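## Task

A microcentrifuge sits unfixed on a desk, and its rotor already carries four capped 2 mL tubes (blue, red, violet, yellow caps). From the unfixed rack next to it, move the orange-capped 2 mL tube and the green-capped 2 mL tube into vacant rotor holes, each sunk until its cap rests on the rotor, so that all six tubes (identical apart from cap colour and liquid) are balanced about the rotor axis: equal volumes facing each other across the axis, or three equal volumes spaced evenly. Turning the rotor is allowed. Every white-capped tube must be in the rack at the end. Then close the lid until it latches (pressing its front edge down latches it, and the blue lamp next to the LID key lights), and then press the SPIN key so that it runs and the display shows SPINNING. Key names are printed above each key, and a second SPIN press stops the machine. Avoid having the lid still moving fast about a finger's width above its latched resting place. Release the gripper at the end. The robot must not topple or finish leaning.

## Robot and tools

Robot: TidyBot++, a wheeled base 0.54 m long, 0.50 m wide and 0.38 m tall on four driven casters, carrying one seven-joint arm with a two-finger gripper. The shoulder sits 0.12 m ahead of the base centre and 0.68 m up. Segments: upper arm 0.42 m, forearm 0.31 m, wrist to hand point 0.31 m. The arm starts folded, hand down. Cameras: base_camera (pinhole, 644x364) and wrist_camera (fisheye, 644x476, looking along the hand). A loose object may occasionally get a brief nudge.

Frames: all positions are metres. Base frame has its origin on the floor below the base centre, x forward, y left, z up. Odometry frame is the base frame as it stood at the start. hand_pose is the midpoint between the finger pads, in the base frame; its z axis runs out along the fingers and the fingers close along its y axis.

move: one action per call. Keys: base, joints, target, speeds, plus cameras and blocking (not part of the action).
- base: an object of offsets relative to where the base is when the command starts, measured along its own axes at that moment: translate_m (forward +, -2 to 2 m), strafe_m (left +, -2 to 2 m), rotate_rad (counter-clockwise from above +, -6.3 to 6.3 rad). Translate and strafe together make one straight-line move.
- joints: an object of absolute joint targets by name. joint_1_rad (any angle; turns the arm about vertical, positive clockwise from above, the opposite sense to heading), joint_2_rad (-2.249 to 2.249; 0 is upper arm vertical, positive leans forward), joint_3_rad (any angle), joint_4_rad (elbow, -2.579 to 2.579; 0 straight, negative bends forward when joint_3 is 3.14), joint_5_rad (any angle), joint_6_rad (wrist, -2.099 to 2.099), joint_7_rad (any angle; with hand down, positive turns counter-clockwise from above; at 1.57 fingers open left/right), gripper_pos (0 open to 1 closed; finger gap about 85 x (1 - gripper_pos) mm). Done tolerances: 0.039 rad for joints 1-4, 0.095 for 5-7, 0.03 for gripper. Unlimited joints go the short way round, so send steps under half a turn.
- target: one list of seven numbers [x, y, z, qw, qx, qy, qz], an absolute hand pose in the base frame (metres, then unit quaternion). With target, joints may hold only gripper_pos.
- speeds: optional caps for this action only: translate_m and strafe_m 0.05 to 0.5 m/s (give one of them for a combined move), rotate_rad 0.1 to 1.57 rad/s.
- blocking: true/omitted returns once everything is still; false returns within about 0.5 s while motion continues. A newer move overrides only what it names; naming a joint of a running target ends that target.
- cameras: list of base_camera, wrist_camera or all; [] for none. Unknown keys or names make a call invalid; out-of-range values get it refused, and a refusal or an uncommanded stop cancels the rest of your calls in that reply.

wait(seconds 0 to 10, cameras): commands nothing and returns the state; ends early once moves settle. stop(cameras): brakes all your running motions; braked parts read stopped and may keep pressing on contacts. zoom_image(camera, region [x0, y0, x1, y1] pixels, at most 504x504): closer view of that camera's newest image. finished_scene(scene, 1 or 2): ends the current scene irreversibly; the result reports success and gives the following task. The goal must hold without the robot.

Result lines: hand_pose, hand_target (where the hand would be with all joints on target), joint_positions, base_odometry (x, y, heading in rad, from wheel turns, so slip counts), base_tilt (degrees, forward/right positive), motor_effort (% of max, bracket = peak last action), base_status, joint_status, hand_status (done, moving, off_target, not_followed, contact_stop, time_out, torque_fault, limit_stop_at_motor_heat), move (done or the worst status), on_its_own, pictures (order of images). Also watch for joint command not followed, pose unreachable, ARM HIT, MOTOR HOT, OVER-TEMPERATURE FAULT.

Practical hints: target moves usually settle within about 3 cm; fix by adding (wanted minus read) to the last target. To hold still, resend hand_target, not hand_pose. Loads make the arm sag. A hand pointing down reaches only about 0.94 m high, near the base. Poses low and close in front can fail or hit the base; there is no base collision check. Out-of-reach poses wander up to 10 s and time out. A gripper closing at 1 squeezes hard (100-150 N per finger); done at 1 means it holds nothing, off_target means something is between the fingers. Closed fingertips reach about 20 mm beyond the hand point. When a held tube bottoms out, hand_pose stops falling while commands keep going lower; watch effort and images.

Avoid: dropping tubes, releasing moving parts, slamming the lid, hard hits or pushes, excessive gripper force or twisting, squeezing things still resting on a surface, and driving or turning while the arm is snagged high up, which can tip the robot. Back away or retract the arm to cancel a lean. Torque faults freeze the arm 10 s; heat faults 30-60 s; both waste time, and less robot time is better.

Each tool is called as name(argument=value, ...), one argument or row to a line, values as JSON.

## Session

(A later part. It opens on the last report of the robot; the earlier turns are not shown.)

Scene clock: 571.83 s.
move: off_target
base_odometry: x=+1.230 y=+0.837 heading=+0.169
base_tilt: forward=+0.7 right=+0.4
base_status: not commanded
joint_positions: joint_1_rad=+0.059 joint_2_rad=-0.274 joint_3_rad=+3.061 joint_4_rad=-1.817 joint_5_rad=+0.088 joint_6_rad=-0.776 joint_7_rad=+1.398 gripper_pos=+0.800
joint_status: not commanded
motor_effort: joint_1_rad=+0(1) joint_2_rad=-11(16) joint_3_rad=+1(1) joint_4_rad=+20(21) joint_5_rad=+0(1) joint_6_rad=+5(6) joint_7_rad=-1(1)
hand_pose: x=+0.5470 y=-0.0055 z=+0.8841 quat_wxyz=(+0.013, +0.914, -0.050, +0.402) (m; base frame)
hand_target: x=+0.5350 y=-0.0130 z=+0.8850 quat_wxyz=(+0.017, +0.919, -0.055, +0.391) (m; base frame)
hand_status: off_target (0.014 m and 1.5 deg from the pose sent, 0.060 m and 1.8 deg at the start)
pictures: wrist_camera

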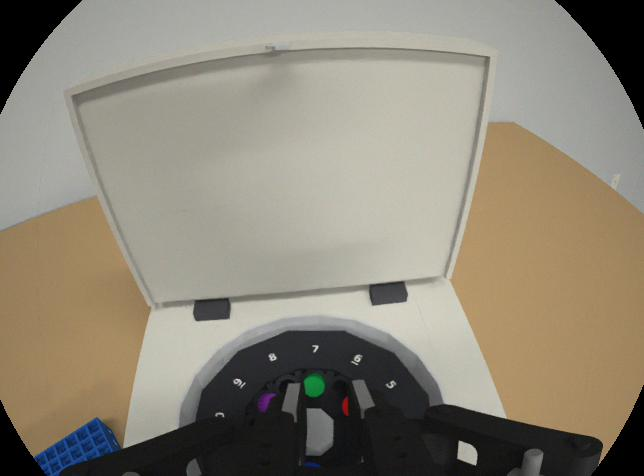

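move(
  target=[0.50, 0.0, 0.93, 0, 0.966, 0.259, 0],
  joints={"gripper_pos":1},
  cameras=[],
)

move(
  target=[0.553, 0.006, 0.895, 0, 0.866, 0.5, 0],
  cameras=["wrist_camera"],
)

zoom_image(
  camera="wrist_camera",
  region=[220, 310, 430, 470],
)

Scene clock: 602.97 s.
move: off_target
base_odometry: x=+1.230 y=+0.837 heading=+0.169
base_tilt: forward=+0.7 right=+0.4
base_status: not commanded
joint_positions: joint_1_rad=+0.038 joint_2_rad=+0.236 joint_3_rad=+3.082 joint_4_rad=-0.823 joint_5_rad=+0.054 joint_6_rad=-2.030 joint_7_rad=+2.034 gripper_pos=+0.999
joint_status: all done
motor_effort: joint_1_rad=-1(1) joint_2_rad=-24(24) joint_3_rad=+0(1) joint_4_rad=+14(21) joint_5_rad=-2(2) joint_6_rad=-1(6) joint_7_rad=-1(1)
hand_pose: x=+0.5073 y=-0.0092 z=+0.9344 quat_wxyz=(+0.022, +0.973, +0.227, +0.022) (m; base frame)
hand_target: x=+0.5000 y=+0.0000 z=+0.9300 quat_wxyz=(+0.000, +0.966, +0.259, +0.000) (m; base frame)
hand_status: off_target (0.013 m and 5.2 deg from the pose sent, 0.066 m and 59.0 deg at the start)
pictures: none
No camera images: "cameras" was empty.

Scene clock: 604.30 s.
move: off_target
base_odometry: x=+1.230 y=+0.837 heading=+0.169
base_tilt: forward=+0.7 right=+0.3
base_status: not commanded
joint_positions: joint_1_rad=+0.041 joint_2_rad=+0.363 joint_3_rad=+3.038 joint_4_rad=-0.790 joint_5_rad=+0.054 joint_6_rad=-2.024 joint_7_rad=+2.517 gripper_pos=+0.999
joint_status: not commanded
motor_effort: joint_1_rad=+0(2) joint_2_rad=-29(31) joint_3_rad=-1(1) joint_4_rad=+15(16) joint_5_rad=-2(2) joint_6_rad=-1(2) joint_7_rad=-1(1)
hand_pose: x=+0.5435 y=+0.0024 z=+0.8926 quat_wxyz=(-0.002, +0.882, +0.470, -0.018) (m; base frame)
hand_target: x=+0.5530 y=+0.0060 z=+0.8950 quat_wxyz=(+0.000, +0.866, +0.500, +0.000) (m; base frame)
hand_status: off_target (0.010 m and 4.4 deg from the pose sent, 0.062 m and 33.9 deg at the start)
pictures: wrist_camera

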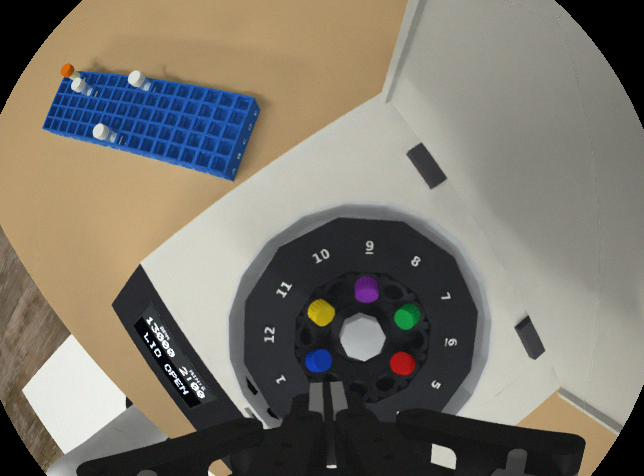

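Scaled by 2.400.

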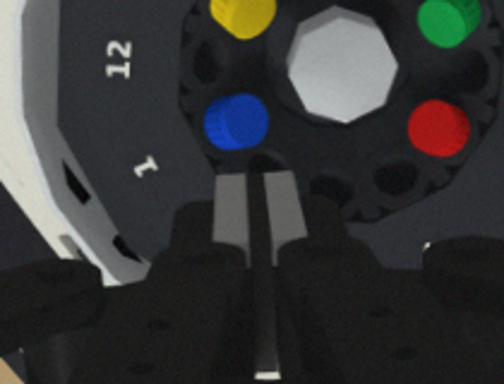

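move(
  target=[0.5785, 0.0116, 0.877, 0.002, 0.85, 0.53, 0.014],
  cameras=["wrist_camera"],
)

zoom_image(
  camera="wrist_camera",
  region=[220, 310, 430, 470],
)

Scene clock: 618.70 s.
move: off_target
base_odometry: x=+1.230 y=+0.837 heading=+0.169
base_tilt: forward=+0.7 right=+0.4
base_status: not commanded
joint_positions: joint_1_rad=+0.043 joint_2_rad=+0.384 joint_3_rad=+3.024 joint_4_rad=-0.791 joint_5_rad=+0.054 joint_6_rad=-1.959 joint_7_rad=+2.578 gripper_pos=+0.999
joint_status: not commanded
motor_effort: joint_1_rad=+0(1) joint_2_rad=-29(30) joint_3_rad=-1(1) joint_4_rad=+15(15) joint_5_rad=-1(2) joint_6_rad=-1(2) joint_7_rad=-1(1)
hand_pose: x=+0.5677 y=+0.0069 z=+0.8829 quat_wxyz=(+0.005, +0.865, +0.502, +0.003) (m; base frame)
hand_target: x=+0.5785 y=+0.0116 z=+0.8770 quat_wxyz=(+0.002, +0.848, +0.529, +0.014) (m; base frame)
hand_status: off_target (0.013 m and 3.8 deg from the pose sent, 0.039 m and 8.6 deg at the start)
pictures: wrist_camera

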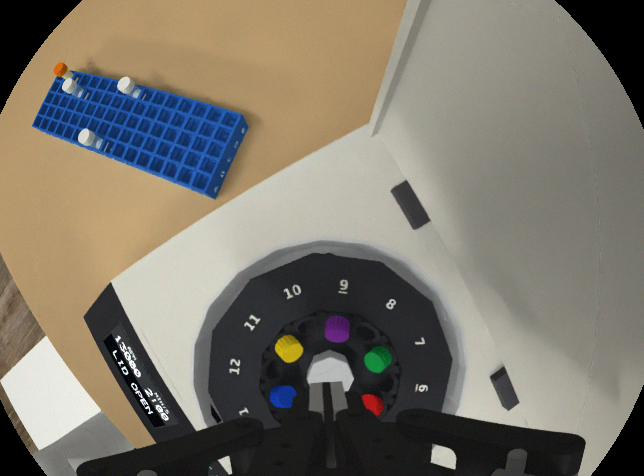

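Scaled by 2.400.

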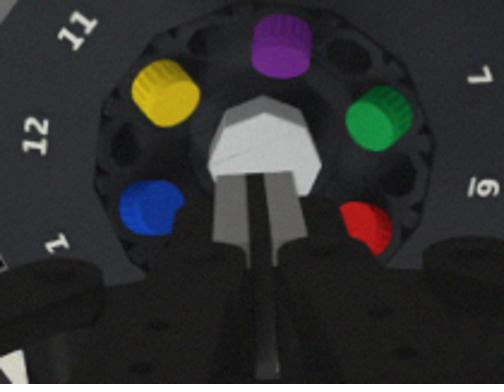

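move(
  target=[0.5815, 0.0126, 0.860, 0.002, 0.85, 0.53, 0.014],
  cameras=["wrist_camera"],
)

zoom_image(
  camera="wrist_camera",
  region=[220, 310, 430, 470],
)

Scene clock: 627.83 s.
move: off_target
base_odometry: x=+1.230 y=+0.837 heading=+0.169
base_tilt: forward=+0.7 right=+0.3
base_status: not commanded
joint_positions: joint_1_rad=+0.044 joint_2_rad=+0.385 joint_3_rad=+3.023 joint_4_rad=-0.861 joint_5_rad=+0.054 joint_6_rad=-1.907 joint_7_rad=+2.578 gripper_pos=+0.999
joint_status: not commanded
motor_effort: joint_1_rad=+0(1) joint_2_rad=-29(31) joint_3_rad=-1(1) joint_4_rad=+15(16) joint_5_rad=+0(2) joint_6_rad=-1(2) joint_7_rad=+0(1)
hand_pose: x=+0.5702 y=+0.0072 z=+0.8622 quat_wxyz=(+0.001, +0.864, +0.504, -0.005) (m; base frame)
hand_target: x=+0.5815 y=+0.0126 z=+0.8600 quat_wxyz=(+0.002, +0.848, +0.529, +0.014) (m; base frame)
hand_status: off_target (0.013 m and 4.1 deg from the pose sent, 0.027 m and 3.8 deg at the start)
pictures: wrist_camera

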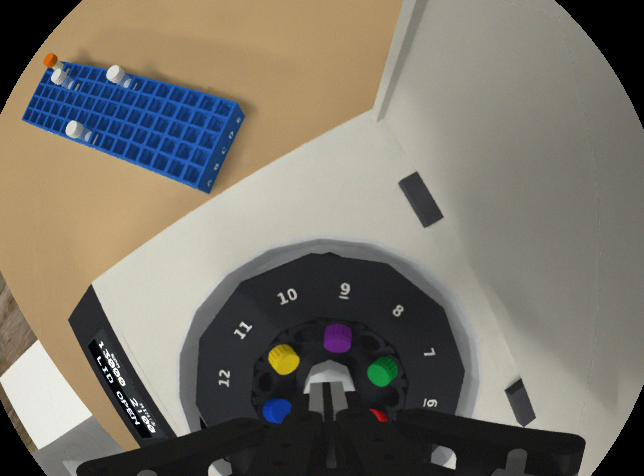

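Scaled by 2.400.

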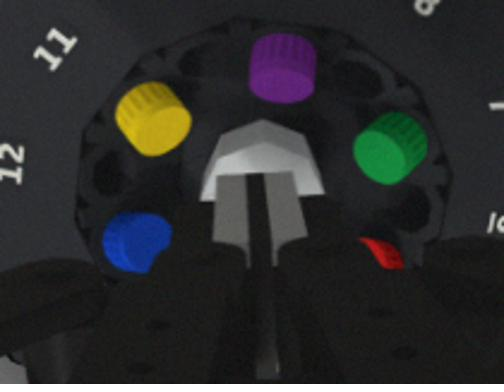

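move(
  target=[0.5835, 0.0110, 0.848, 0.002, 0.85, 0.53, 0.018],
  cameras=["wrist_camera"],
)

zoom_image(
  camera="wrist_camera",
  region=[220, 310, 430, 470],
)

Scene clock: 635.03 s.
move: off_target
base_odometry: x=+1.230 y=+0.837 heading=+0.169
base_tilt: forward=+0.8 right=+0.3
base_status: not commanded
joint_positions: joint_1_rad=+0.053 joint_2_rad=+0.377 joint_3_rad=+3.019 joint_4_rad=-0.900 joint_5_rad=+0.053 joint_6_rad=-1.851 joint_7_rad=+2.580 gripper_pos=+0.999
joint_status: not commanded
motor_effort: joint_1_rad=+0(1) joint_2_rad=-23(29) joint_3_rad=+0(1) joint_4_rad=+13(15) joint_5_rad=+0(2) joint_6_rad=-2(3) joint_7_rad=-1(1)
hand_pose: x=+0.5778 y=+0.0059 z=+0.8541 quat_wxyz=(+0.006, +0.864, +0.503, +0.006) (m; base frame)
hand_target: x=+0.5835 y=+0.0110 z=+0.8480 quat_wxyz=(+0.002, +0.848, +0.529, +0.018) (m; base frame)
hand_status: off_target (0.010 m and 3.8 deg from the pose sent, 0.020 m and 4.3 deg at the start)
pictures: wrist_camera

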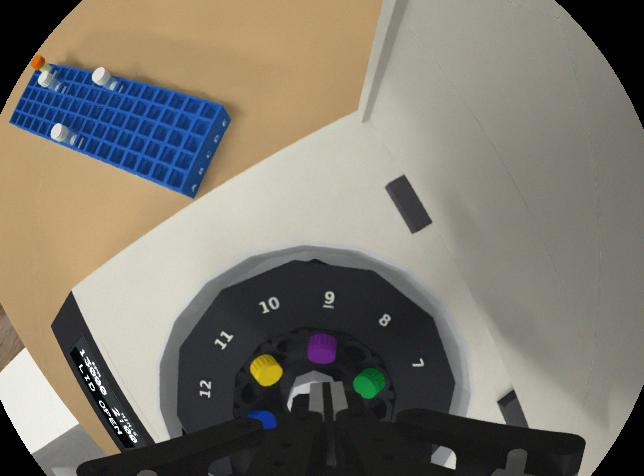

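Scaled by 2.400.

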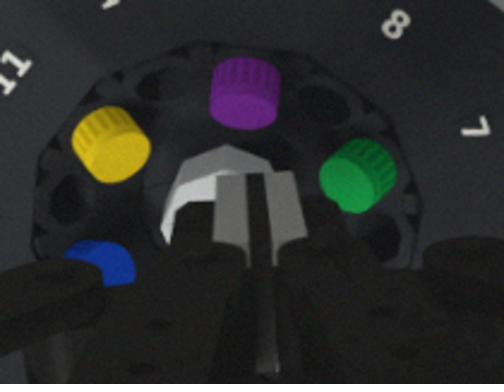

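move(
  target=[0.577, 0.0130, 0.854, 0.002, 0.85, 0.53, 0.014],
  cameras=["wrist_camera"],
)

zoom_image(
  camera="wrist_camera",
  region=[220, 310, 430, 470],
)

Scene clock: 642.47 s.
move: off_target
base_odometry: x=+1.230 y=+0.837 heading=+0.169
base_tilt: forward=+0.7 right=+0.4
base_status: not commanded
joint_positions: joint_1_rad=+0.053 joint_2_rad=+0.377 joint_3_rad=+3.019 joint_4_rad=-0.900 joint_5_rad=+0.053 joint_6_rad=-1.851 joint_7_rad=+2.580 gripper_pos=+0.999
joint_status: not commanded
motor_effort: joint_1_rad=-1(1) joint_2_rad=-26(27) joint_3_rad=+0(1) joint_4_rad=+14(14) joint_5_rad=-1(2) joint_6_rad=-1(2) joint_7_rad=-1(1)
hand_pose: x=+0.5777 y=+0.0059 z=+0.8543 quat_wxyz=(+0.006, +0.864, +0.503, +0.006) (m; base frame)
hand_target: x=+0.5770 y=+0.0130 z=+0.8540 quat_wxyz=(+0.002, +0.848, +0.529, +0.014) (m; base frame)
hand_status: off_target (0.007 m and 3.6 deg from the pose sent, 0.007 m and 3.6 deg at the start)
pictures: wrist_camera

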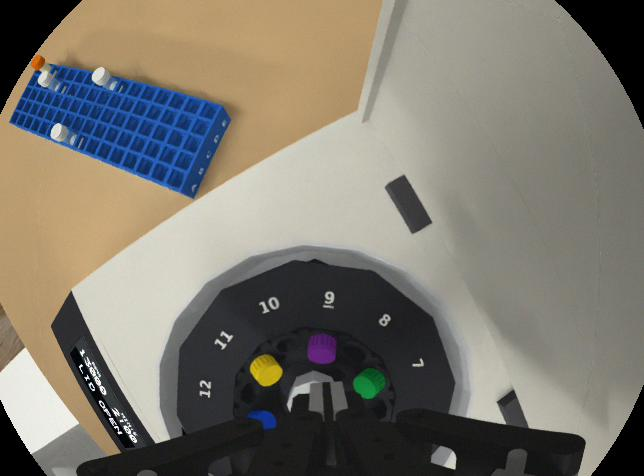

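Scaled by 2.400.

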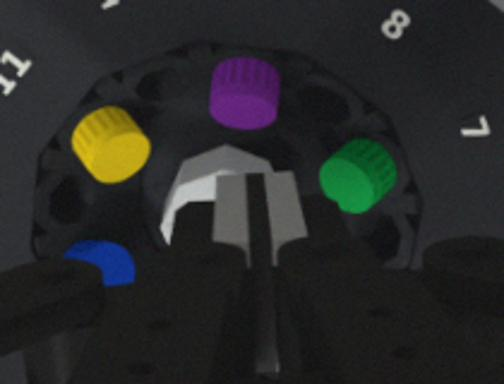

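move(
  target=[0.570, 0.0140, 0.858, 0.002, 0.85, 0.53, 0.006],
  cameras=["wrist_camera"],
)

zoom_image(
  camera="wrist_camera",
  region=[220, 310, 430, 470],
)

Scene clock: 648.13 s.
move: off_target
base_odometry: x=+1.230 y=+0.837 heading=+0.169
base_tilt: forward=+0.7 right=+0.4
base_status: not commanded
joint_positions: joint_1_rad=+0.052 joint_2_rad=+0.377 joint_3_rad=+3.019 joint_4_rad=-0.899 joint_5_rad=+0.053 joint_6_rad=-1.853 joint_7_rad=+2.580 gripper_pos=+0.999
joint_status: not commanded
motor_effort: joint_1_rad=+0(1) joint_2_rad=-27(28) joint_3_rad=-1(1) joint_4_rad=+14(14) joint_5_rad=+0(1) joint_6_rad=-1(2) joint_7_rad=+0(1)
hand_pose: x=+0.5769 y=+0.0060 z=+0.8545 quat_wxyz=(+0.006, +0.864, +0.503, +0.005) (m; base frame)
hand_target: x=+0.5700 y=+0.0140 z=+0.8580 quat_wxyz=(+0.002, +0.849, +0.529, +0.006) (m; base frame)
hand_status: off_target (0.011 m and 3.5 deg from the pose sent, 0.012 m and 3.5 deg at the start)
pictures: wrist_camera

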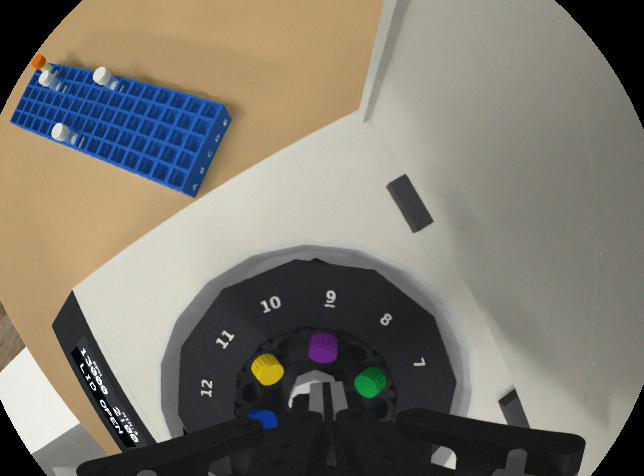

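Scaled by 2.400.

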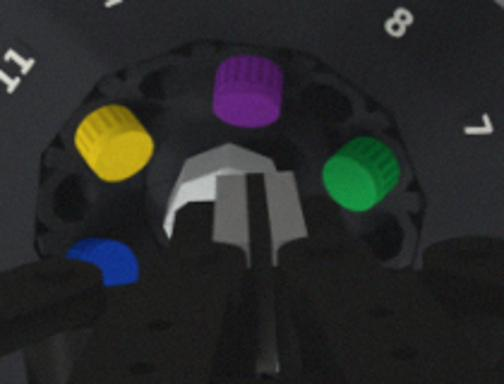

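move(
  target=[0.560, 0.0160, 0.868, 0.002, 0.85, 0.53, 0.0],
  cameras=["wrist_camera"],
)

zoom_image(
  camera="wrist_camera",
  region=[220, 310, 430, 470],
)

Scene clock: 652.80 s.
move: off_target
base_odometry: x=+1.230 y=+0.837 heading=+0.169
base_tilt: forward=+0.7 right=+0.4
base_status: not commanded
joint_positions: joint_1_rad=+0.049 joint_2_rad=+0.376 joint_3_rad=+3.019 joint_4_rad=-0.894 joint_5_rad=+0.053 joint_6_rad=-1.878 joint_7_rad=+2.580 gripper_pos=+0.999
joint_status: not commanded
motor_effort: joint_1_rad=+0(2) joint_2_rad=-29(31) joint_3_rad=-1(1) joint_4_rad=+15(16) joint_5_rad=-1(2) joint_6_rad=-1(2) joint_7_rad=+0(1)
hand_pose: x=+0.5704 y=+0.0070 z=+0.8561 quat_wxyz=(+0.001, +0.863, +0.505, -0.003) (m; base frame)
hand_target: x=+0.5600 y=+0.0160 z=+0.8680 quat_wxyz=(+0.002, +0.849, +0.529, +0.000) (m; base frame)
hand_status: off_target (0.018 m and 3.3 deg from the pose sent, 0.024 m and 3.5 deg at the start)
pictures: wrist_camera

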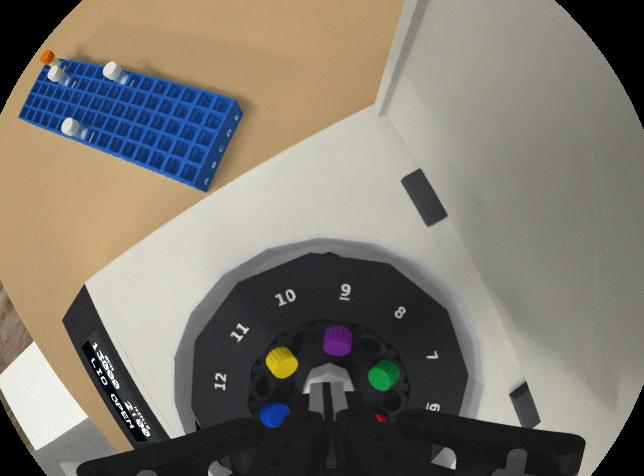

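Scaled by 2.400.

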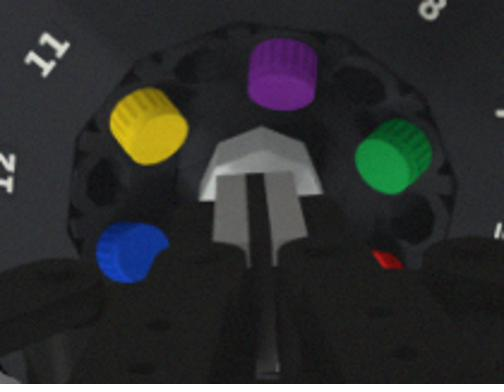

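move(
  target=[0.579, 0.0120, 0.843, 0.002, 0.85, 0.53, 0.012],
  cameras=["wrist_camera"],
)

zoom_image(
  camera="wrist_camera",
  region=[220, 310, 430, 470],
)

Scene clock: 667.23 s.
move: off_target
base_odometry: x=+1.230 y=+0.837 heading=+0.169
base_tilt: forward=+0.7 right=+0.4
base_status: not commanded
joint_positions: joint_1_rad=+0.053 joint_2_rad=+0.376 joint_3_rad=+3.017 joint_4_rad=-0.945 joint_5_rad=+0.053 joint_6_rad=-1.841 joint_7_rad=+2.582 gripper_pos=+0.999
joint_status: not commanded
motor_effort: joint_1_rad=+0(1) joint_2_rad=-29(29) joint_3_rad=-1(1) joint_4_rad=+16(16) joint_5_rad=-1(2) joint_6_rad=+0(2) joint_7_rad=-1(2)
hand_pose: x=+0.5703 y=+0.0066 z=+0.8412 quat_wxyz=(-0.001, +0.863, +0.506, -0.009) (m; base frame)
hand_target: x=+0.5790 y=+0.0120 z=+0.8430 quat_wxyz=(+0.002, +0.848, +0.529, +0.012) (m; base frame)
hand_status: off_target (0.010 m and 4.0 deg from the pose sent, 0.017 m and 3.7 deg at the start)
pictures: wrist_camera

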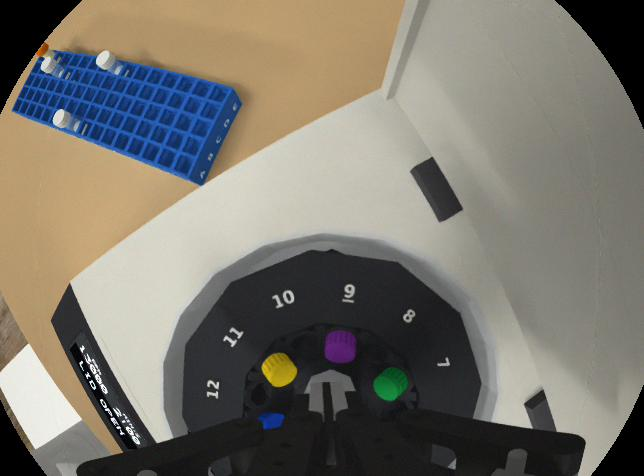

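Scaled by 2.400.

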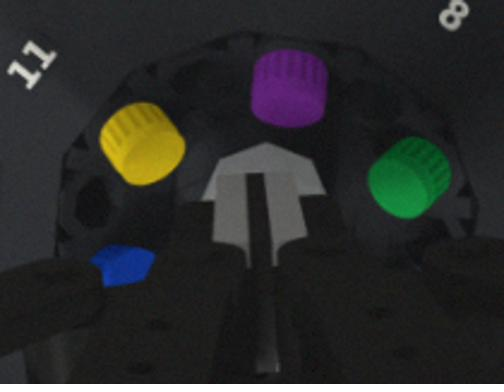

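move(
  target=[0.580, 0.0120, 0.832, 0.002, 0.85, 0.53, 0.016],
  cameras=["wrist_camera"],
)

zoom_image(
  camera="wrist_camera",
  region=[220, 310, 430, 470],
)

Scene clock: 673.30 s.
move: off_target
base_odometry: x=+1.230 y=+0.837 heading=+0.169
base_tilt: forward=+0.7 right=+0.3
base_status: not commanded
joint_positions: joint_1_rad=+0.055 joint_2_rad=+0.356 joint_3_rad=+3.017 joint_4_rad=-0.979 joint_5_rad=+0.053 joint_6_rad=-1.805 joint_7_rad=+2.582 gripper_pos=+0.999
joint_status: not commanded
motor_effort: joint_1_rad=-1(1) joint_2_rad=-24(28) joint_3_rad=+0(1) joint_4_rad=+13(16) joint_5_rad=-1(2) joint_6_rad=+1(1) joint_7_rad=-1(1)
hand_pose: x=+0.5703 y=+0.0066 z=+0.8398 quat_wxyz=(+0.005, +0.862, +0.506, +0.000) (m; base frame)
hand_target: x=+0.5800 y=+0.0120 z=+0.8320 quat_wxyz=(+0.002, +0.848, +0.529, +0.016) (m; base frame)
hand_status: off_target (0.014 m and 3.6 deg from the pose sent, 0.014 m and 4.2 deg at the start)
pictures: wrist_camera

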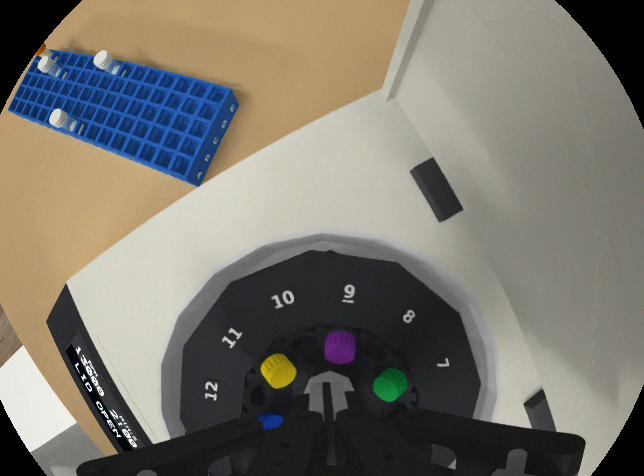

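Scaled by 2.400.

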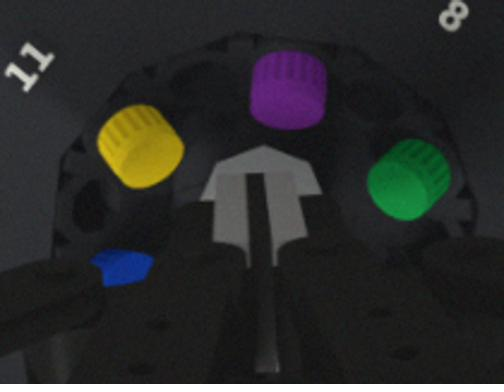

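move(
  target=[0.580, 0.0120, 0.824, 0.0065, 0.656, 0.755, 0.0145],
  cameras=["wrist_camera"],
)

zoom_image(
  camera="wrist_camera",
  region=[220, 310, 430, 470],
)

Scene clock: 686.90 s.
move: off_target
base_odometry: x=+1.230 y=+0.837 heading=+0.169
base_tilt: forward=+0.7 right=+0.3
base_status: not commanded
joint_positions: joint_1_rad=+0.130 joint_2_rad=+0.349 joint_3_rad=+2.925 joint_4_rad=-0.996 joint_5_rad=+0.059 joint_6_rad=-1.785 joint_7_rad=+3.139 gripper_pos=+0.999
joint_status: not commanded
motor_effort: joint_1_rad=-2(3) joint_2_rad=-19(24) joint_3_rad=-2(3) joint_4_rad=+11(13) joint_5_rad=-3(5) joint_6_rad=+1(2) joint_7_rad=+0(1)
hand_pose: x=+0.5701 y=+0.0054 z=+0.8396 quat_wxyz=(+0.001, +0.686, +0.727, +0.012) (m; base frame)
hand_target: x=+0.5800 y=+0.0120 z=+0.8240 quat_wxyz=(+0.006, +0.656, +0.755, +0.014) (m; base frame)
hand_status: off_target (0.020 m and 4.8 deg from the pose sent, 0.019 m and 37.3 deg at the start)
pictures: wrist_camera

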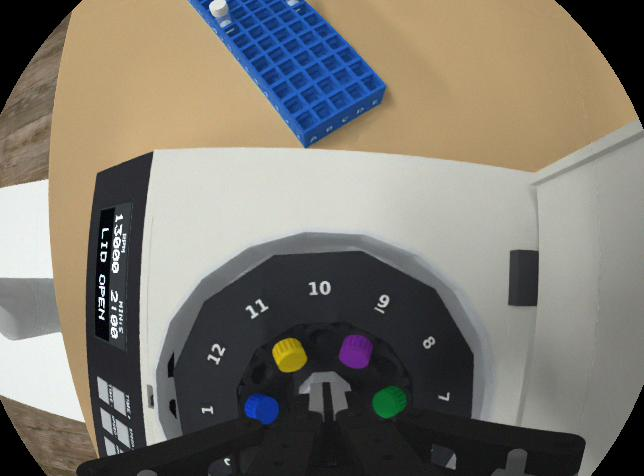

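Scaled by 2.400.

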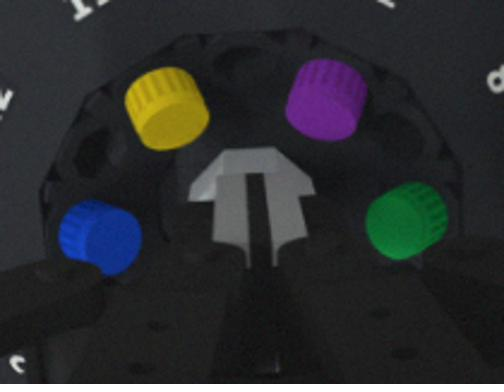

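move(
  target=[0.575, 0.0080, 0.868, 0.0065, 0.656, 0.755, 0.010],
  cameras=[],
)

move(
  target=[0.572, -0.0115, 0.856, 0.0065, 0.656, 0.755, 0.010],
  cameras=["wrist_camera"],
)

zoom_image(
  camera="wrist_camera",
  region=[220, 310, 430, 470],
)

Scene clock: 717.67 s.
move: off_target
base_odometry: x=+1.230 y=+0.837 heading=+0.169
base_tilt: forward=+0.7 right=+0.4
base_status: not commanded
joint_positions: joint_1_rad=+0.126 joint_2_rad=+0.379 joint_3_rad=+2.922 joint_4_rad=-0.862 joint_5_rad=+0.059 joint_6_rad=-1.849 joint_7_rad=+3.148 gripper_pos=+0.999
joint_status: not commanded
motor_effort: joint_1_rad=+0(2) joint_2_rad=-29(31) joint_3_rad=-1(3) joint_4_rad=+15(17) joint_5_rad=-2(3) joint_6_rad=+0(2) joint_7_rad=+0(1)
hand_pose: x=+0.5851 y=+0.0054 z=+0.8670 quat_wxyz=(+0.011, +0.684, +0.729, +0.030) (m; base frame)
hand_target: x=+0.5750 y=+0.0080 z=+0.8680 quat_wxyz=(+0.007, +0.656, +0.755, +0.010) (m; base frame)
hand_status: off_target (0.011 m and 4.9 deg from the pose sent, 0.029 m and 4.8 deg at the start)
pictures: none
No camera images: "cameras" was empty.

Scene clock: 718.47 s.
move: off_target
base_odometry: x=+1.230 y=+0.837 heading=+0.169
base_tilt: forward=+0.7 right=+0.4
base_status: not commanded
joint_positions: joint_1_rad=+0.156 joint_2_rad=+0.379 joint_3_rad=+2.922 joint_4_rad=-0.916 joint_5_rad=+0.059 joint_6_rad=-1.849 joint_7_rad=+3.194 gripper_pos=+0.999
joint_status: not commanded
motor_effort: joint_1_rad=+0(1) joint_2_rad=-29(30) joint_3_rad=-1(2) joint_4_rad=+15(16) joint_5_rad=-2(3) joint_6_rad=-1(2) joint_7_rad=+0(1)
hand_pose: x=+0.5735 y=-0.0077 z=+0.8503 quat_wxyz=(-0.006, +0.677, +0.736, +0.010) (m; base frame)
hand_target: x=+0.5720 y=-0.0115 z=+0.8560 quat_wxyz=(+0.006, +0.656, +0.755, +0.010) (m; base frame)
hand_status: off_target (0.007 m and 3.5 deg from the pose sent, 0.024 m and 4.9 deg at the start)
pictures: wrist_camera

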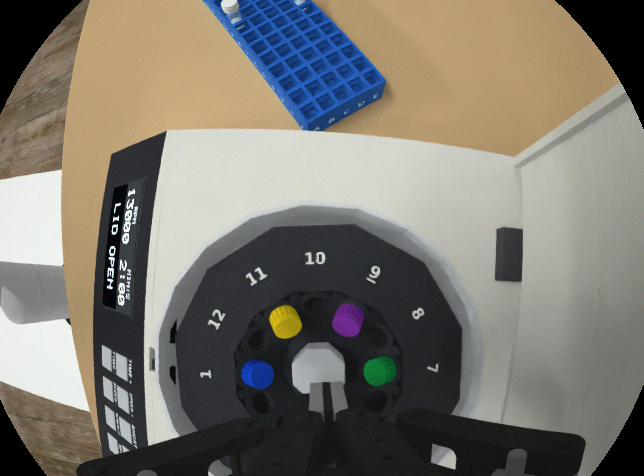

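Scaled by 2.400.

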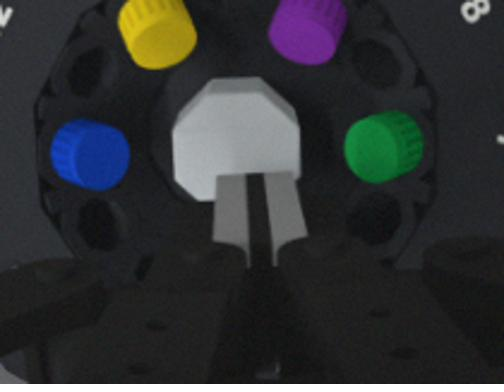

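move(
  target=[0.562, -0.0225, 0.856, 0.0065, 0.672, 0.740, 0.010],
  cameras=["wrist_camera"],
)

zoom_image(
  camera="wrist_camera",
  region=[220, 310, 430, 470],
)

Scene clock: 728.83 s.
move: off_target
base_odometry: x=+1.230 y=+0.837 heading=+0.169
base_tilt: forward=+0.7 right=+0.4
base_status: not commanded
joint_positions: joint_1_rad=+0.174 joint_2_rad=+0.366 joint_3_rad=+2.922 joint_4_rad=-0.954 joint_5_rad=+0.059 joint_6_rad=-1.849 joint_7_rad=+3.194 gripper_pos=+0.999
joint_status: not commanded
motor_effort: joint_1_rad=+0(1) joint_2_rad=-28(30) joint_3_rad=-1(2) joint_4_rad=+15(16) joint_5_rad=-1(2) joint_6_rad=-1(2) joint_7_rad=+0(1)
hand_pose: x=+0.5625 y=-0.0148 z=+0.8445 quat_wxyz=(-0.015, +0.682, +0.731, +0.000) (m; base frame)
hand_target: x=+0.5620 y=-0.0225 z=+0.8560 quat_wxyz=(+0.007, +0.672, +0.740, +0.010) (m; base frame)
hand_status: off_target (0.014 m and 3.1 deg from the pose sent, 0.020 m and 1.6 deg at the start)
pictures: wrist_camera

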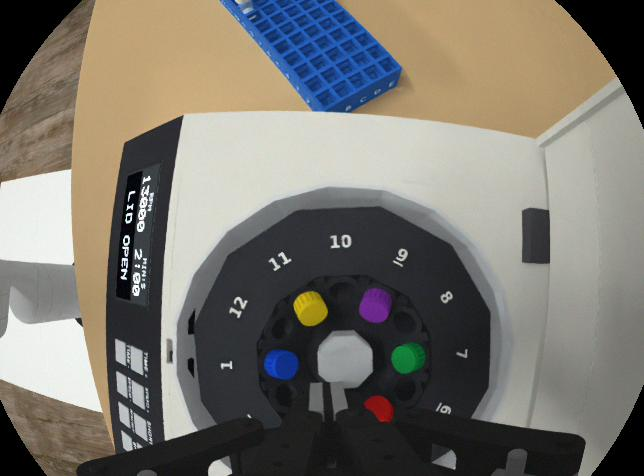

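Scaled by 2.400.

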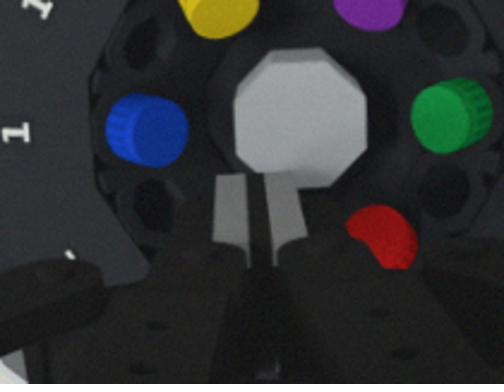

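move(
  target=[0.562, -0.0290, 0.842, 0.0065, 0.672, 0.740, 0.010],
  cameras=["wrist_camera"],
)

zoom_image(
  camera="wrist_camera",
  region=[220, 310, 430, 470],
)

Scene clock: 736.17 s.
move: off_target
base_odometry: x=+1.230 y=+0.837 heading=+0.170
base_tilt: forward=+0.7 right=+0.3
base_status: not commanded
joint_positions: joint_1_rad=+0.185 joint_2_rad=+0.347 joint_3_rad=+2.922 joint_4_rad=-1.004 joint_5_rad=+0.059 joint_6_rad=-1.816 joint_7_rad=+3.202 gripper_pos=+0.999
joint_status: not commanded
motor_effort: joint_1_rad=+1(2) joint_2_rad=-24(28) joint_3_rad=+0(2) joint_4_rad=+13(15) joint_5_rad=+0(2) joint_6_rad=-2(3) joint_7_rad=+0(1)
hand_pose: x=+0.5578 y=-0.0184 z=+0.8377 quat_wxyz=(-0.013, +0.682, +0.731, +0.000) (m; base frame)
hand_target: x=+0.5620 y=-0.0290 z=+0.8420 quat_wxyz=(+0.007, +0.672, +0.740, +0.010) (m; base frame)
hand_status: off_target (0.012 m and 2.9 deg from the pose sent, 0.014 m and 3.1 deg at the start)
pictures: wrist_camera

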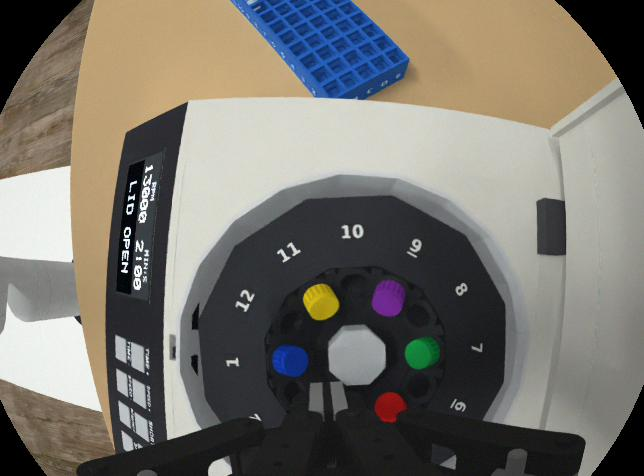

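Scaled by 2.400.

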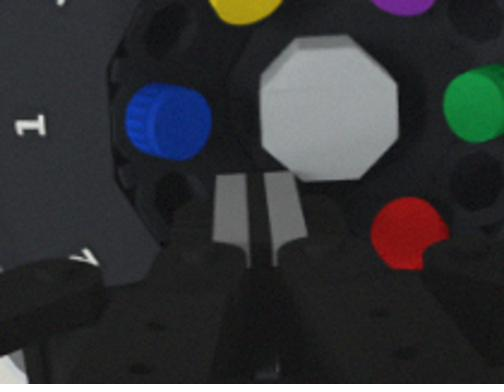

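move(
  target=[0.578, -0.0290, 0.842, 0.0065, 0.672, 0.740, 0.010],
  cameras=["wrist_camera"],
)

zoom_image(
  camera="wrist_camera",
  region=[220, 310, 430, 470],
)

Scene clock: 743.27 s.
move: off_target
base_odometry: x=+1.230 y=+0.837 heading=+0.170
base_tilt: forward=+0.7 right=+0.4
base_status: not commanded
joint_positions: joint_1_rad=+0.186 joint_2_rad=+0.362 joint_3_rad=+2.922 joint_4_rad=-0.964 joint_5_rad=+0.059 joint_6_rad=-1.815 joint_7_rad=+3.202 gripper_pos=+0.999
joint_status: not commanded
motor_effort: joint_1_rad=-1(1) joint_2_rad=-29(29) joint_3_rad=-2(2) joint_4_rad=+15(16) joint_5_rad=-2(2) joint_6_rad=-1(3) joint_7_rad=+0(1)
hand_pose: x=+0.5699 y=-0.0197 z=+0.8435 quat_wxyz=(-0.004, +0.683, +0.730, +0.010) (m; base frame)
hand_target: x=+0.5780 y=-0.0290 z=+0.8420 quat_wxyz=(+0.007, +0.672, +0.740, +0.010) (m; base frame)
hand_status: off_target (0.012 m and 2.1 deg from the pose sent, 0.023 m and 2.9 deg at the start)
pictures: wrist_camera

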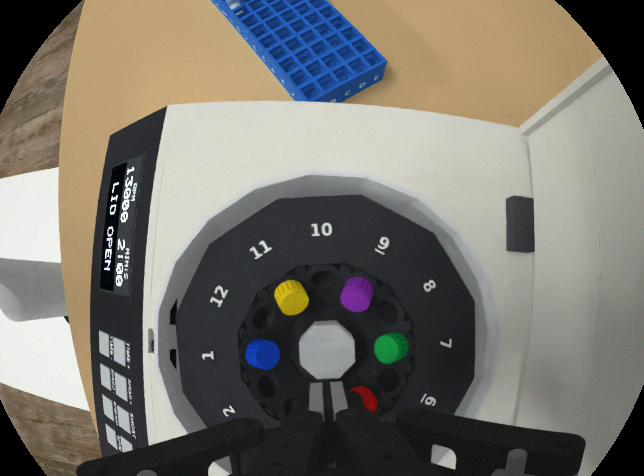

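Scaled by 2.400.

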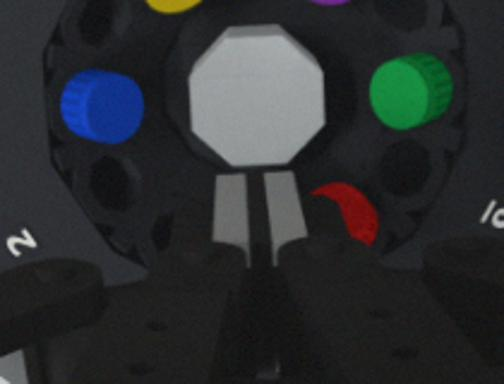

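move(
  target=[0.588, -0.0275, 0.836, 0.0065, 0.672, 0.740, 0.010],
  cameras=["wrist_camera"],
)

zoom_image(
  camera="wrist_camera",
  region=[220, 310, 430, 470],
)

Scene clock: 748.93 s.
move: off_target
base_odometry: x=+1.230 y=+0.837 heading=+0.170
base_tilt: forward=+0.8 right=+0.4
base_status: not commanded
joint_positions: joint_1_rad=+0.186 joint_2_rad=+0.378 joint_3_rad=+2.922 joint_4_rad=-0.948 joint_5_rad=+0.059 joint_6_rad=-1.815 joint_7_rad=+3.202 gripper_pos=+0.999
joint_status: not commanded
motor_effort: joint_1_rad=-1(1) joint_2_rad=-29(30) joint_3_rad=-1(2) joint_4_rad=+16(16) joint_5_rad=-1(2) joint_6_rad=+0(2) joint_7_rad=+0(1)
hand_pose: x=+0.5760 y=-0.0204 z=+0.8411 quat_wxyz=(-0.005, +0.684, +0.729, +0.011) (m; base frame)
hand_target: x=+0.5880 y=-0.0275 z=+0.8360 quat_wxyz=(+0.007, +0.672, +0.740, +0.010) (m; base frame)
hand_status: off_target (0.015 m and 2.3 deg from the pose sent, 0.021 m and 2.1 deg at the start)
pictures: wrist_camera

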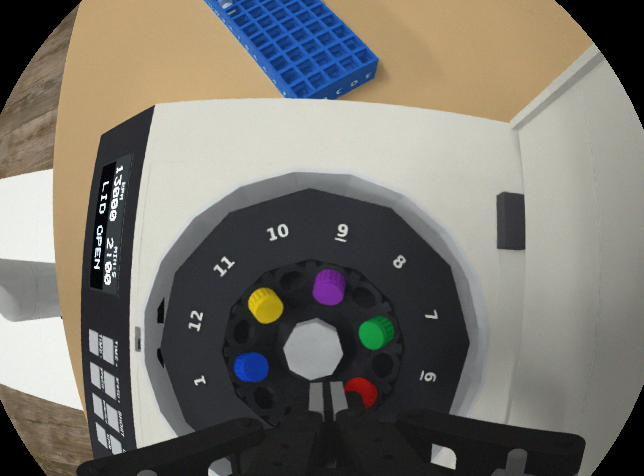

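Scaled by 2.400.

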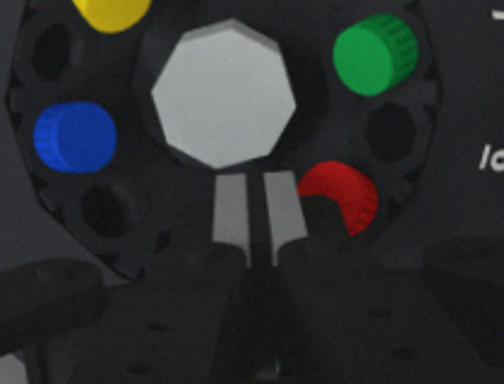

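move(
  target=[0.598, -0.0230, 0.832, 0.0065, 0.640, 0.768, 0.010],
  cameras=["wrist_camera"],
)

zoom_image(
  camera="wrist_camera",
  region=[220, 310, 430, 470],
)

Scene clock: 776.03 s.
move: off_target
base_odometry: x=+1.230 y=+0.837 heading=+0.170
base_tilt: forward=+0.8 right=+0.4
base_status: not commanded
joint_positions: joint_1_rad=+0.185 joint_2_rad=+0.398 joint_3_rad=+2.910 joint_4_rad=-0.921 joint_5_rad=+0.063 joint_6_rad=-1.815 joint_7_rad=+3.262 gripper_pos=+0.999
joint_status: not commanded
motor_effort: joint_1_rad=+0(1) joint_2_rad=-27(30) joint_3_rad=-1(2) joint_4_rad=+15(16) joint_5_rad=-2(2) joint_6_rad=+1(2) joint_7_rad=-1(1)
hand_pose: x=+0.5853 y=-0.0180 z=+0.8407 quat_wxyz=(-0.003, +0.658, +0.753, +0.016) (m; base frame)
hand_target: x=+0.5980 y=-0.0230 z=+0.8320 quat_wxyz=(+0.007, +0.640, +0.768, +0.010) (m; base frame)
hand_status: off_target (0.016 m and 3.1 deg from the pose sent, 0.024 m and 6.8 deg at the start)
pictures: wrist_camera

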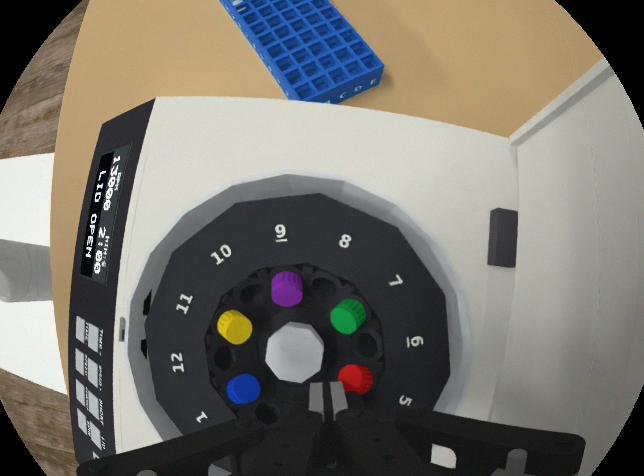

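Scaled by 2.400.

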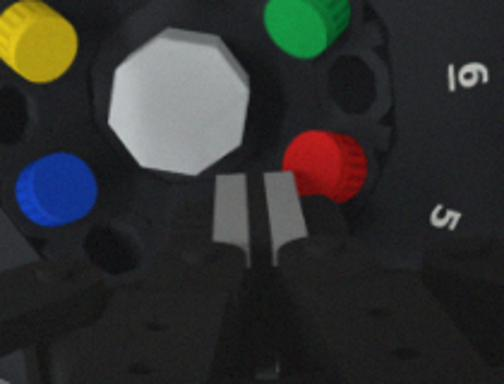

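move(
  target=[0.604, -0.0120, 0.832, 0.0065, 0.620, 0.785, 0.010],
  cameras=["wrist_camera"],
)

zoom_image(
  camera="wrist_camera",
  region=[220, 310, 430, 470],
)

Scene clock: 784.33 s.
move: off_target
base_odometry: x=+1.230 y=+0.837 heading=+0.170
base_tilt: forward=+0.7 right=+0.3
base_status: not commanded
joint_positions: joint_1_rad=+0.176 joint_2_rad=+0.406 joint_3_rad=+2.906 joint_4_rad=-0.904 joint_5_rad=+0.073 joint_6_rad=-1.822 joint_7_rad=+3.280 gripper_pos=+0.999
joint_status: not commanded
motor_effort: joint_1_rad=-1(1) joint_2_rad=-28(28) joint_3_rad=-2(2) joint_4_rad=+17(19) joint_5_rad=-2(2) joint_6_rad=+3(7) joint_7_rad=-1(1)
hand_pose: x=+0.5883 y=-0.0158 z=+0.8420 quat_wxyz=(-0.001, +0.648, +0.761, +0.014) (m; base frame)
hand_target: x=+0.6040 y=-0.0120 z=+0.8320 quat_wxyz=(+0.006, +0.620, +0.785, +0.010) (m; base frame)
hand_status: off_target (0.019 m and 4.3 deg from the pose sent, 0.021 m and 5.9 deg at the start)
pictures: wrist_camera

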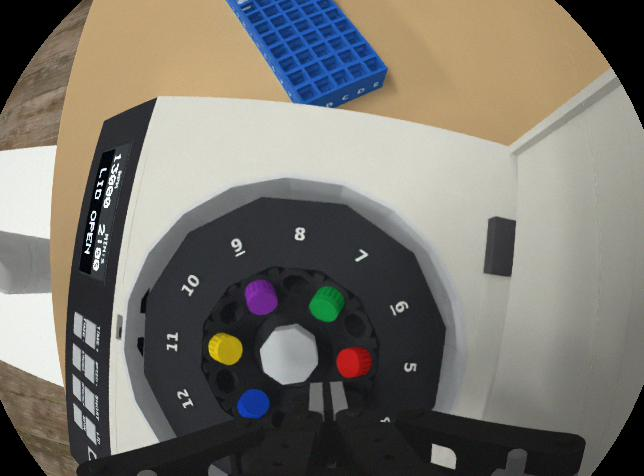

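Scaled by 2.400.

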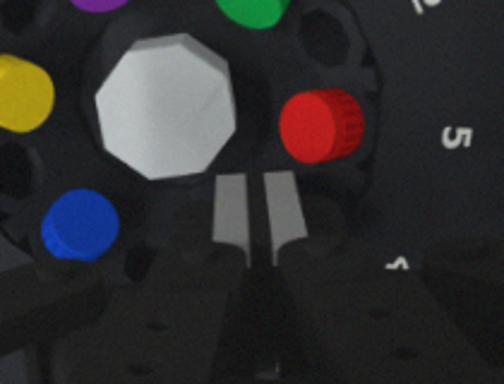

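move(
  target=[0.604, -0.0010, 0.830, 0.0065, 0.620, 0.785, 0.010],
  cameras=["wrist_camera"],
)

zoom_image(
  camera="wrist_camera",
  region=[220, 310, 430, 470],
)

Scene clock: 791.53 s.
move: off_target
base_odometry: x=+1.230 y=+0.837 heading=+0.169
base_tilt: forward=+0.7 right=+0.4
base_status: not commanded
joint_positions: joint_1_rad=+0.163 joint_2_rad=+0.406 joint_3_rad=+2.905 joint_4_rad=-0.905 joint_5_rad=+0.077 joint_6_rad=-1.822 joint_7_rad=+3.280 gripper_pos=+0.999
joint_status: not commanded
motor_effort: joint_1_rad=-2(3) joint_2_rad=-28(28) joint_3_rad=-2(3) joint_4_rad=+17(18) joint_5_rad=-2(3) joint_6_rad=+3(5) joint_7_rad=+0(1)
hand_pose: x=+0.5884 y=-0.0104 z=+0.8416 quat_wxyz=(+0.000, +0.643, +0.766, +0.013) (m; base frame)
hand_target: x=+0.6040 y=-0.0010 z=+0.8300 quat_wxyz=(+0.006, +0.620, +0.785, +0.010) (m; base frame)
hand_status: off_target (0.022 m and 3.5 deg from the pose sent, 0.025 m and 4.3 deg at the start)
pictures: wrist_camera

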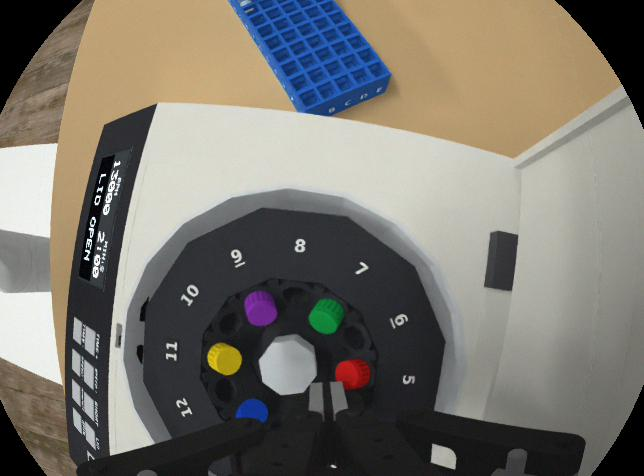

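Scaled by 2.400.

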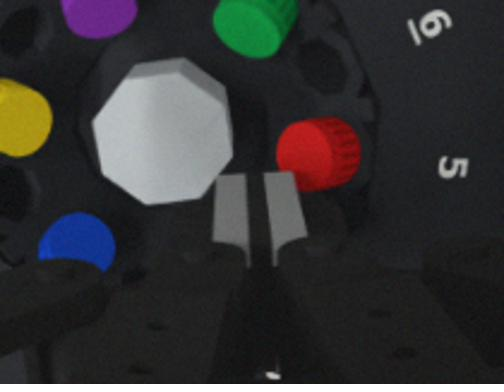

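move(
  target=[0.614, 0.0030, 0.828, 0.0065, 0.620, 0.785, 0.010],
  cameras=["wrist_camera"],
)

zoom_image(
  camera="wrist_camera",
  region=[220, 310, 430, 470],
)

Scene clock: 798.07 s.
move: off_target
base_odometry: x=+1.230 y=+0.837 heading=+0.169
base_tilt: forward=+0.7 right=+0.4
base_status: not commanded
joint_positions: joint_1_rad=+0.156 joint_2_rad=+0.417 joint_3_rad=+2.905 joint_4_rad=-0.887 joint_5_rad=+0.086 joint_6_rad=-1.843 joint_7_rad=+3.280 gripper_pos=+0.999
joint_status: not commanded
motor_effort: joint_1_rad=-4(4) joint_2_rad=-24(27) joint_3_rad=-3(3) joint_4_rad=+19(19) joint_5_rad=-4(4) joint_6_rad=+8(9) joint_7_rad=+0(1)
hand_pose: x=+0.5880 y=-0.0108 z=+0.8421 quat_wxyz=(-0.003, +0.642, +0.767, +0.006) (m; base frame)
hand_target: x=+0.6140 y=+0.0030 z=+0.8280 quat_wxyz=(+0.006, +0.620, +0.785, +0.010) (m; base frame)
hand_status: off_target (0.033 m and 3.5 deg from the pose sent, 0.032 m and 3.5 deg at the start)
pictures: wrist_camera

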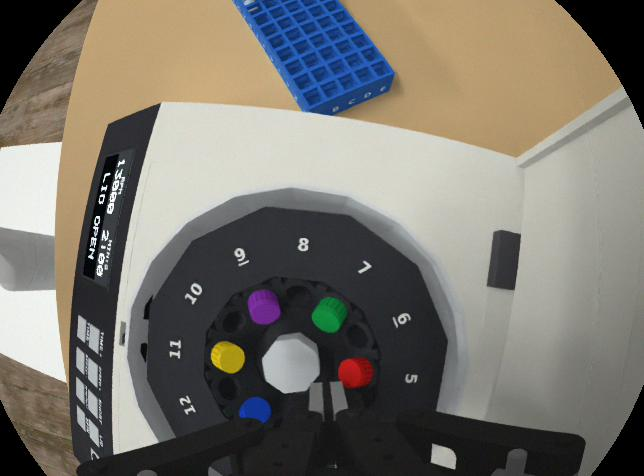

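Scaled by 2.400.

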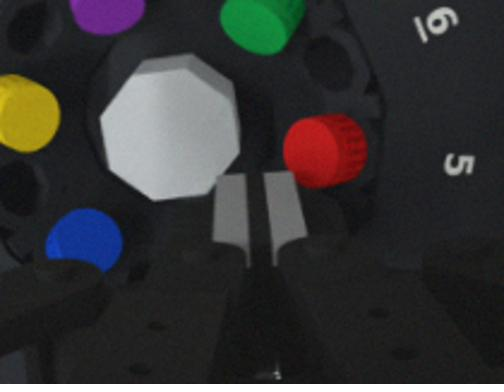

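move(
  target=[0.608, -0.0260, 0.836, 0.0065, 0.600, 0.800, 0.010],
  cameras=[],
)

move(
  target=[0.618, -0.0220, 0.834, 0.0065, 0.600, 0.800, 0.010],
  cameras=["wrist_camera"],
)

zoom_image(
  camera="wrist_camera",
  region=[220, 310, 430, 470],
)

Scene clock: 815.57 s.
move: off_target
base_odometry: x=+1.230 y=+0.837 heading=+0.169
base_tilt: forward=+0.7 right=+0.3
base_status: not commanded
joint_positions: joint_1_rad=+0.174 joint_2_rad=+0.419 joint_3_rad=+2.895 joint_4_rad=-0.885 joint_5_rad=+0.086 joint_6_rad=-1.844 joint_7_rad=+3.364 gripper_pos=+0.999
joint_status: not commanded
motor_effort: joint_1_rad=+0(3) joint_2_rad=-27(27) joint_3_rad=-1(4) joint_4_rad=+20(20) joint_5_rad=+0(3) joint_6_rad=+8(9) joint_7_rad=-1(1)
hand_pose: x=+0.5880 y=-0.0156 z=+0.8422 quat_wxyz=(-0.004, +0.613, +0.790, +0.008) (m; base frame)
hand_target: x=+0.6080 y=-0.0260 z=+0.8360 quat_wxyz=(+0.007, +0.600, +0.800, +0.010) (m; base frame)
hand_status: off_target (0.023 m and 2.2 deg from the pose sent, 0.026 m and 6.3 deg at the start)
pictures: none
No camera images: "cameras" was empty.

Scene clock: 816.23 s.
move: off_target
base_odometry: x=+1.230 y=+0.837 heading=+0.169
base_tilt: forward=+0.7 right=+0.3
base_status: not commanded
joint_positions: joint_1_rad=+0.171 joint_2_rad=+0.436 joint_3_rad=+2.894 joint_4_rad=-0.854 joint_5_rad=+0.086 joint_6_rad=-1.880 joint_7_rad=+3.364 gripper_pos=+0.999
joint_status: not commanded
motor_effort: joint_1_rad=+0(2) joint_2_rad=-25(26) joint_3_rad=-1(1) joint_4_rad=+21(22) joint_5_rad=+0(1) joint_6_rad=+12(12) joint_7_rad=-1(1)
hand_pose: x=+0.5868 y=-0.0154 z=+0.8434 quat_wxyz=(-0.014, +0.612, +0.790, +0.003) (m; base frame)
hand_target: x=+0.6180 y=-0.0220 z=+0.8340 quat_wxyz=(+0.007, +0.600, +0.800, +0.010) (m; base frame)
hand_status: off_target (0.033 m and 3.1 deg from the pose sent, 0.032 m and 2.2 deg at the start)
pictures: wrist_camera

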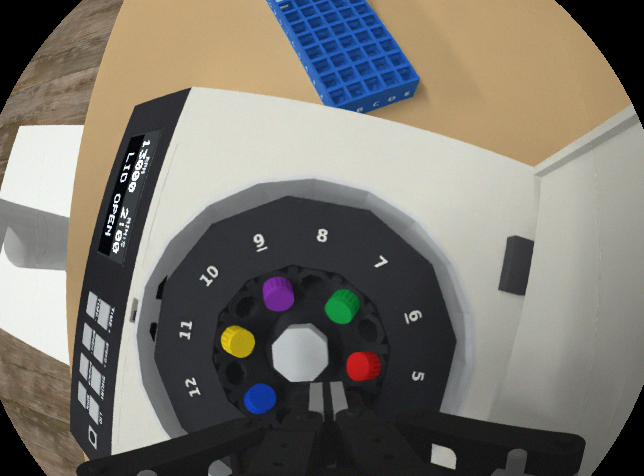

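Scaled by 2.400.

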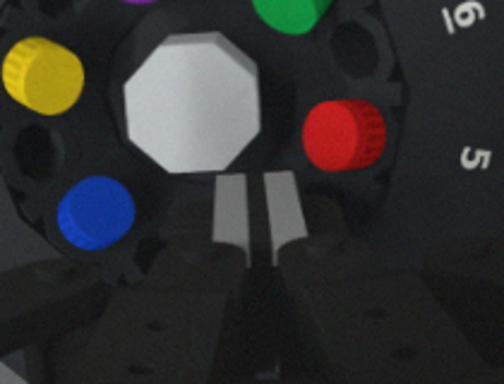

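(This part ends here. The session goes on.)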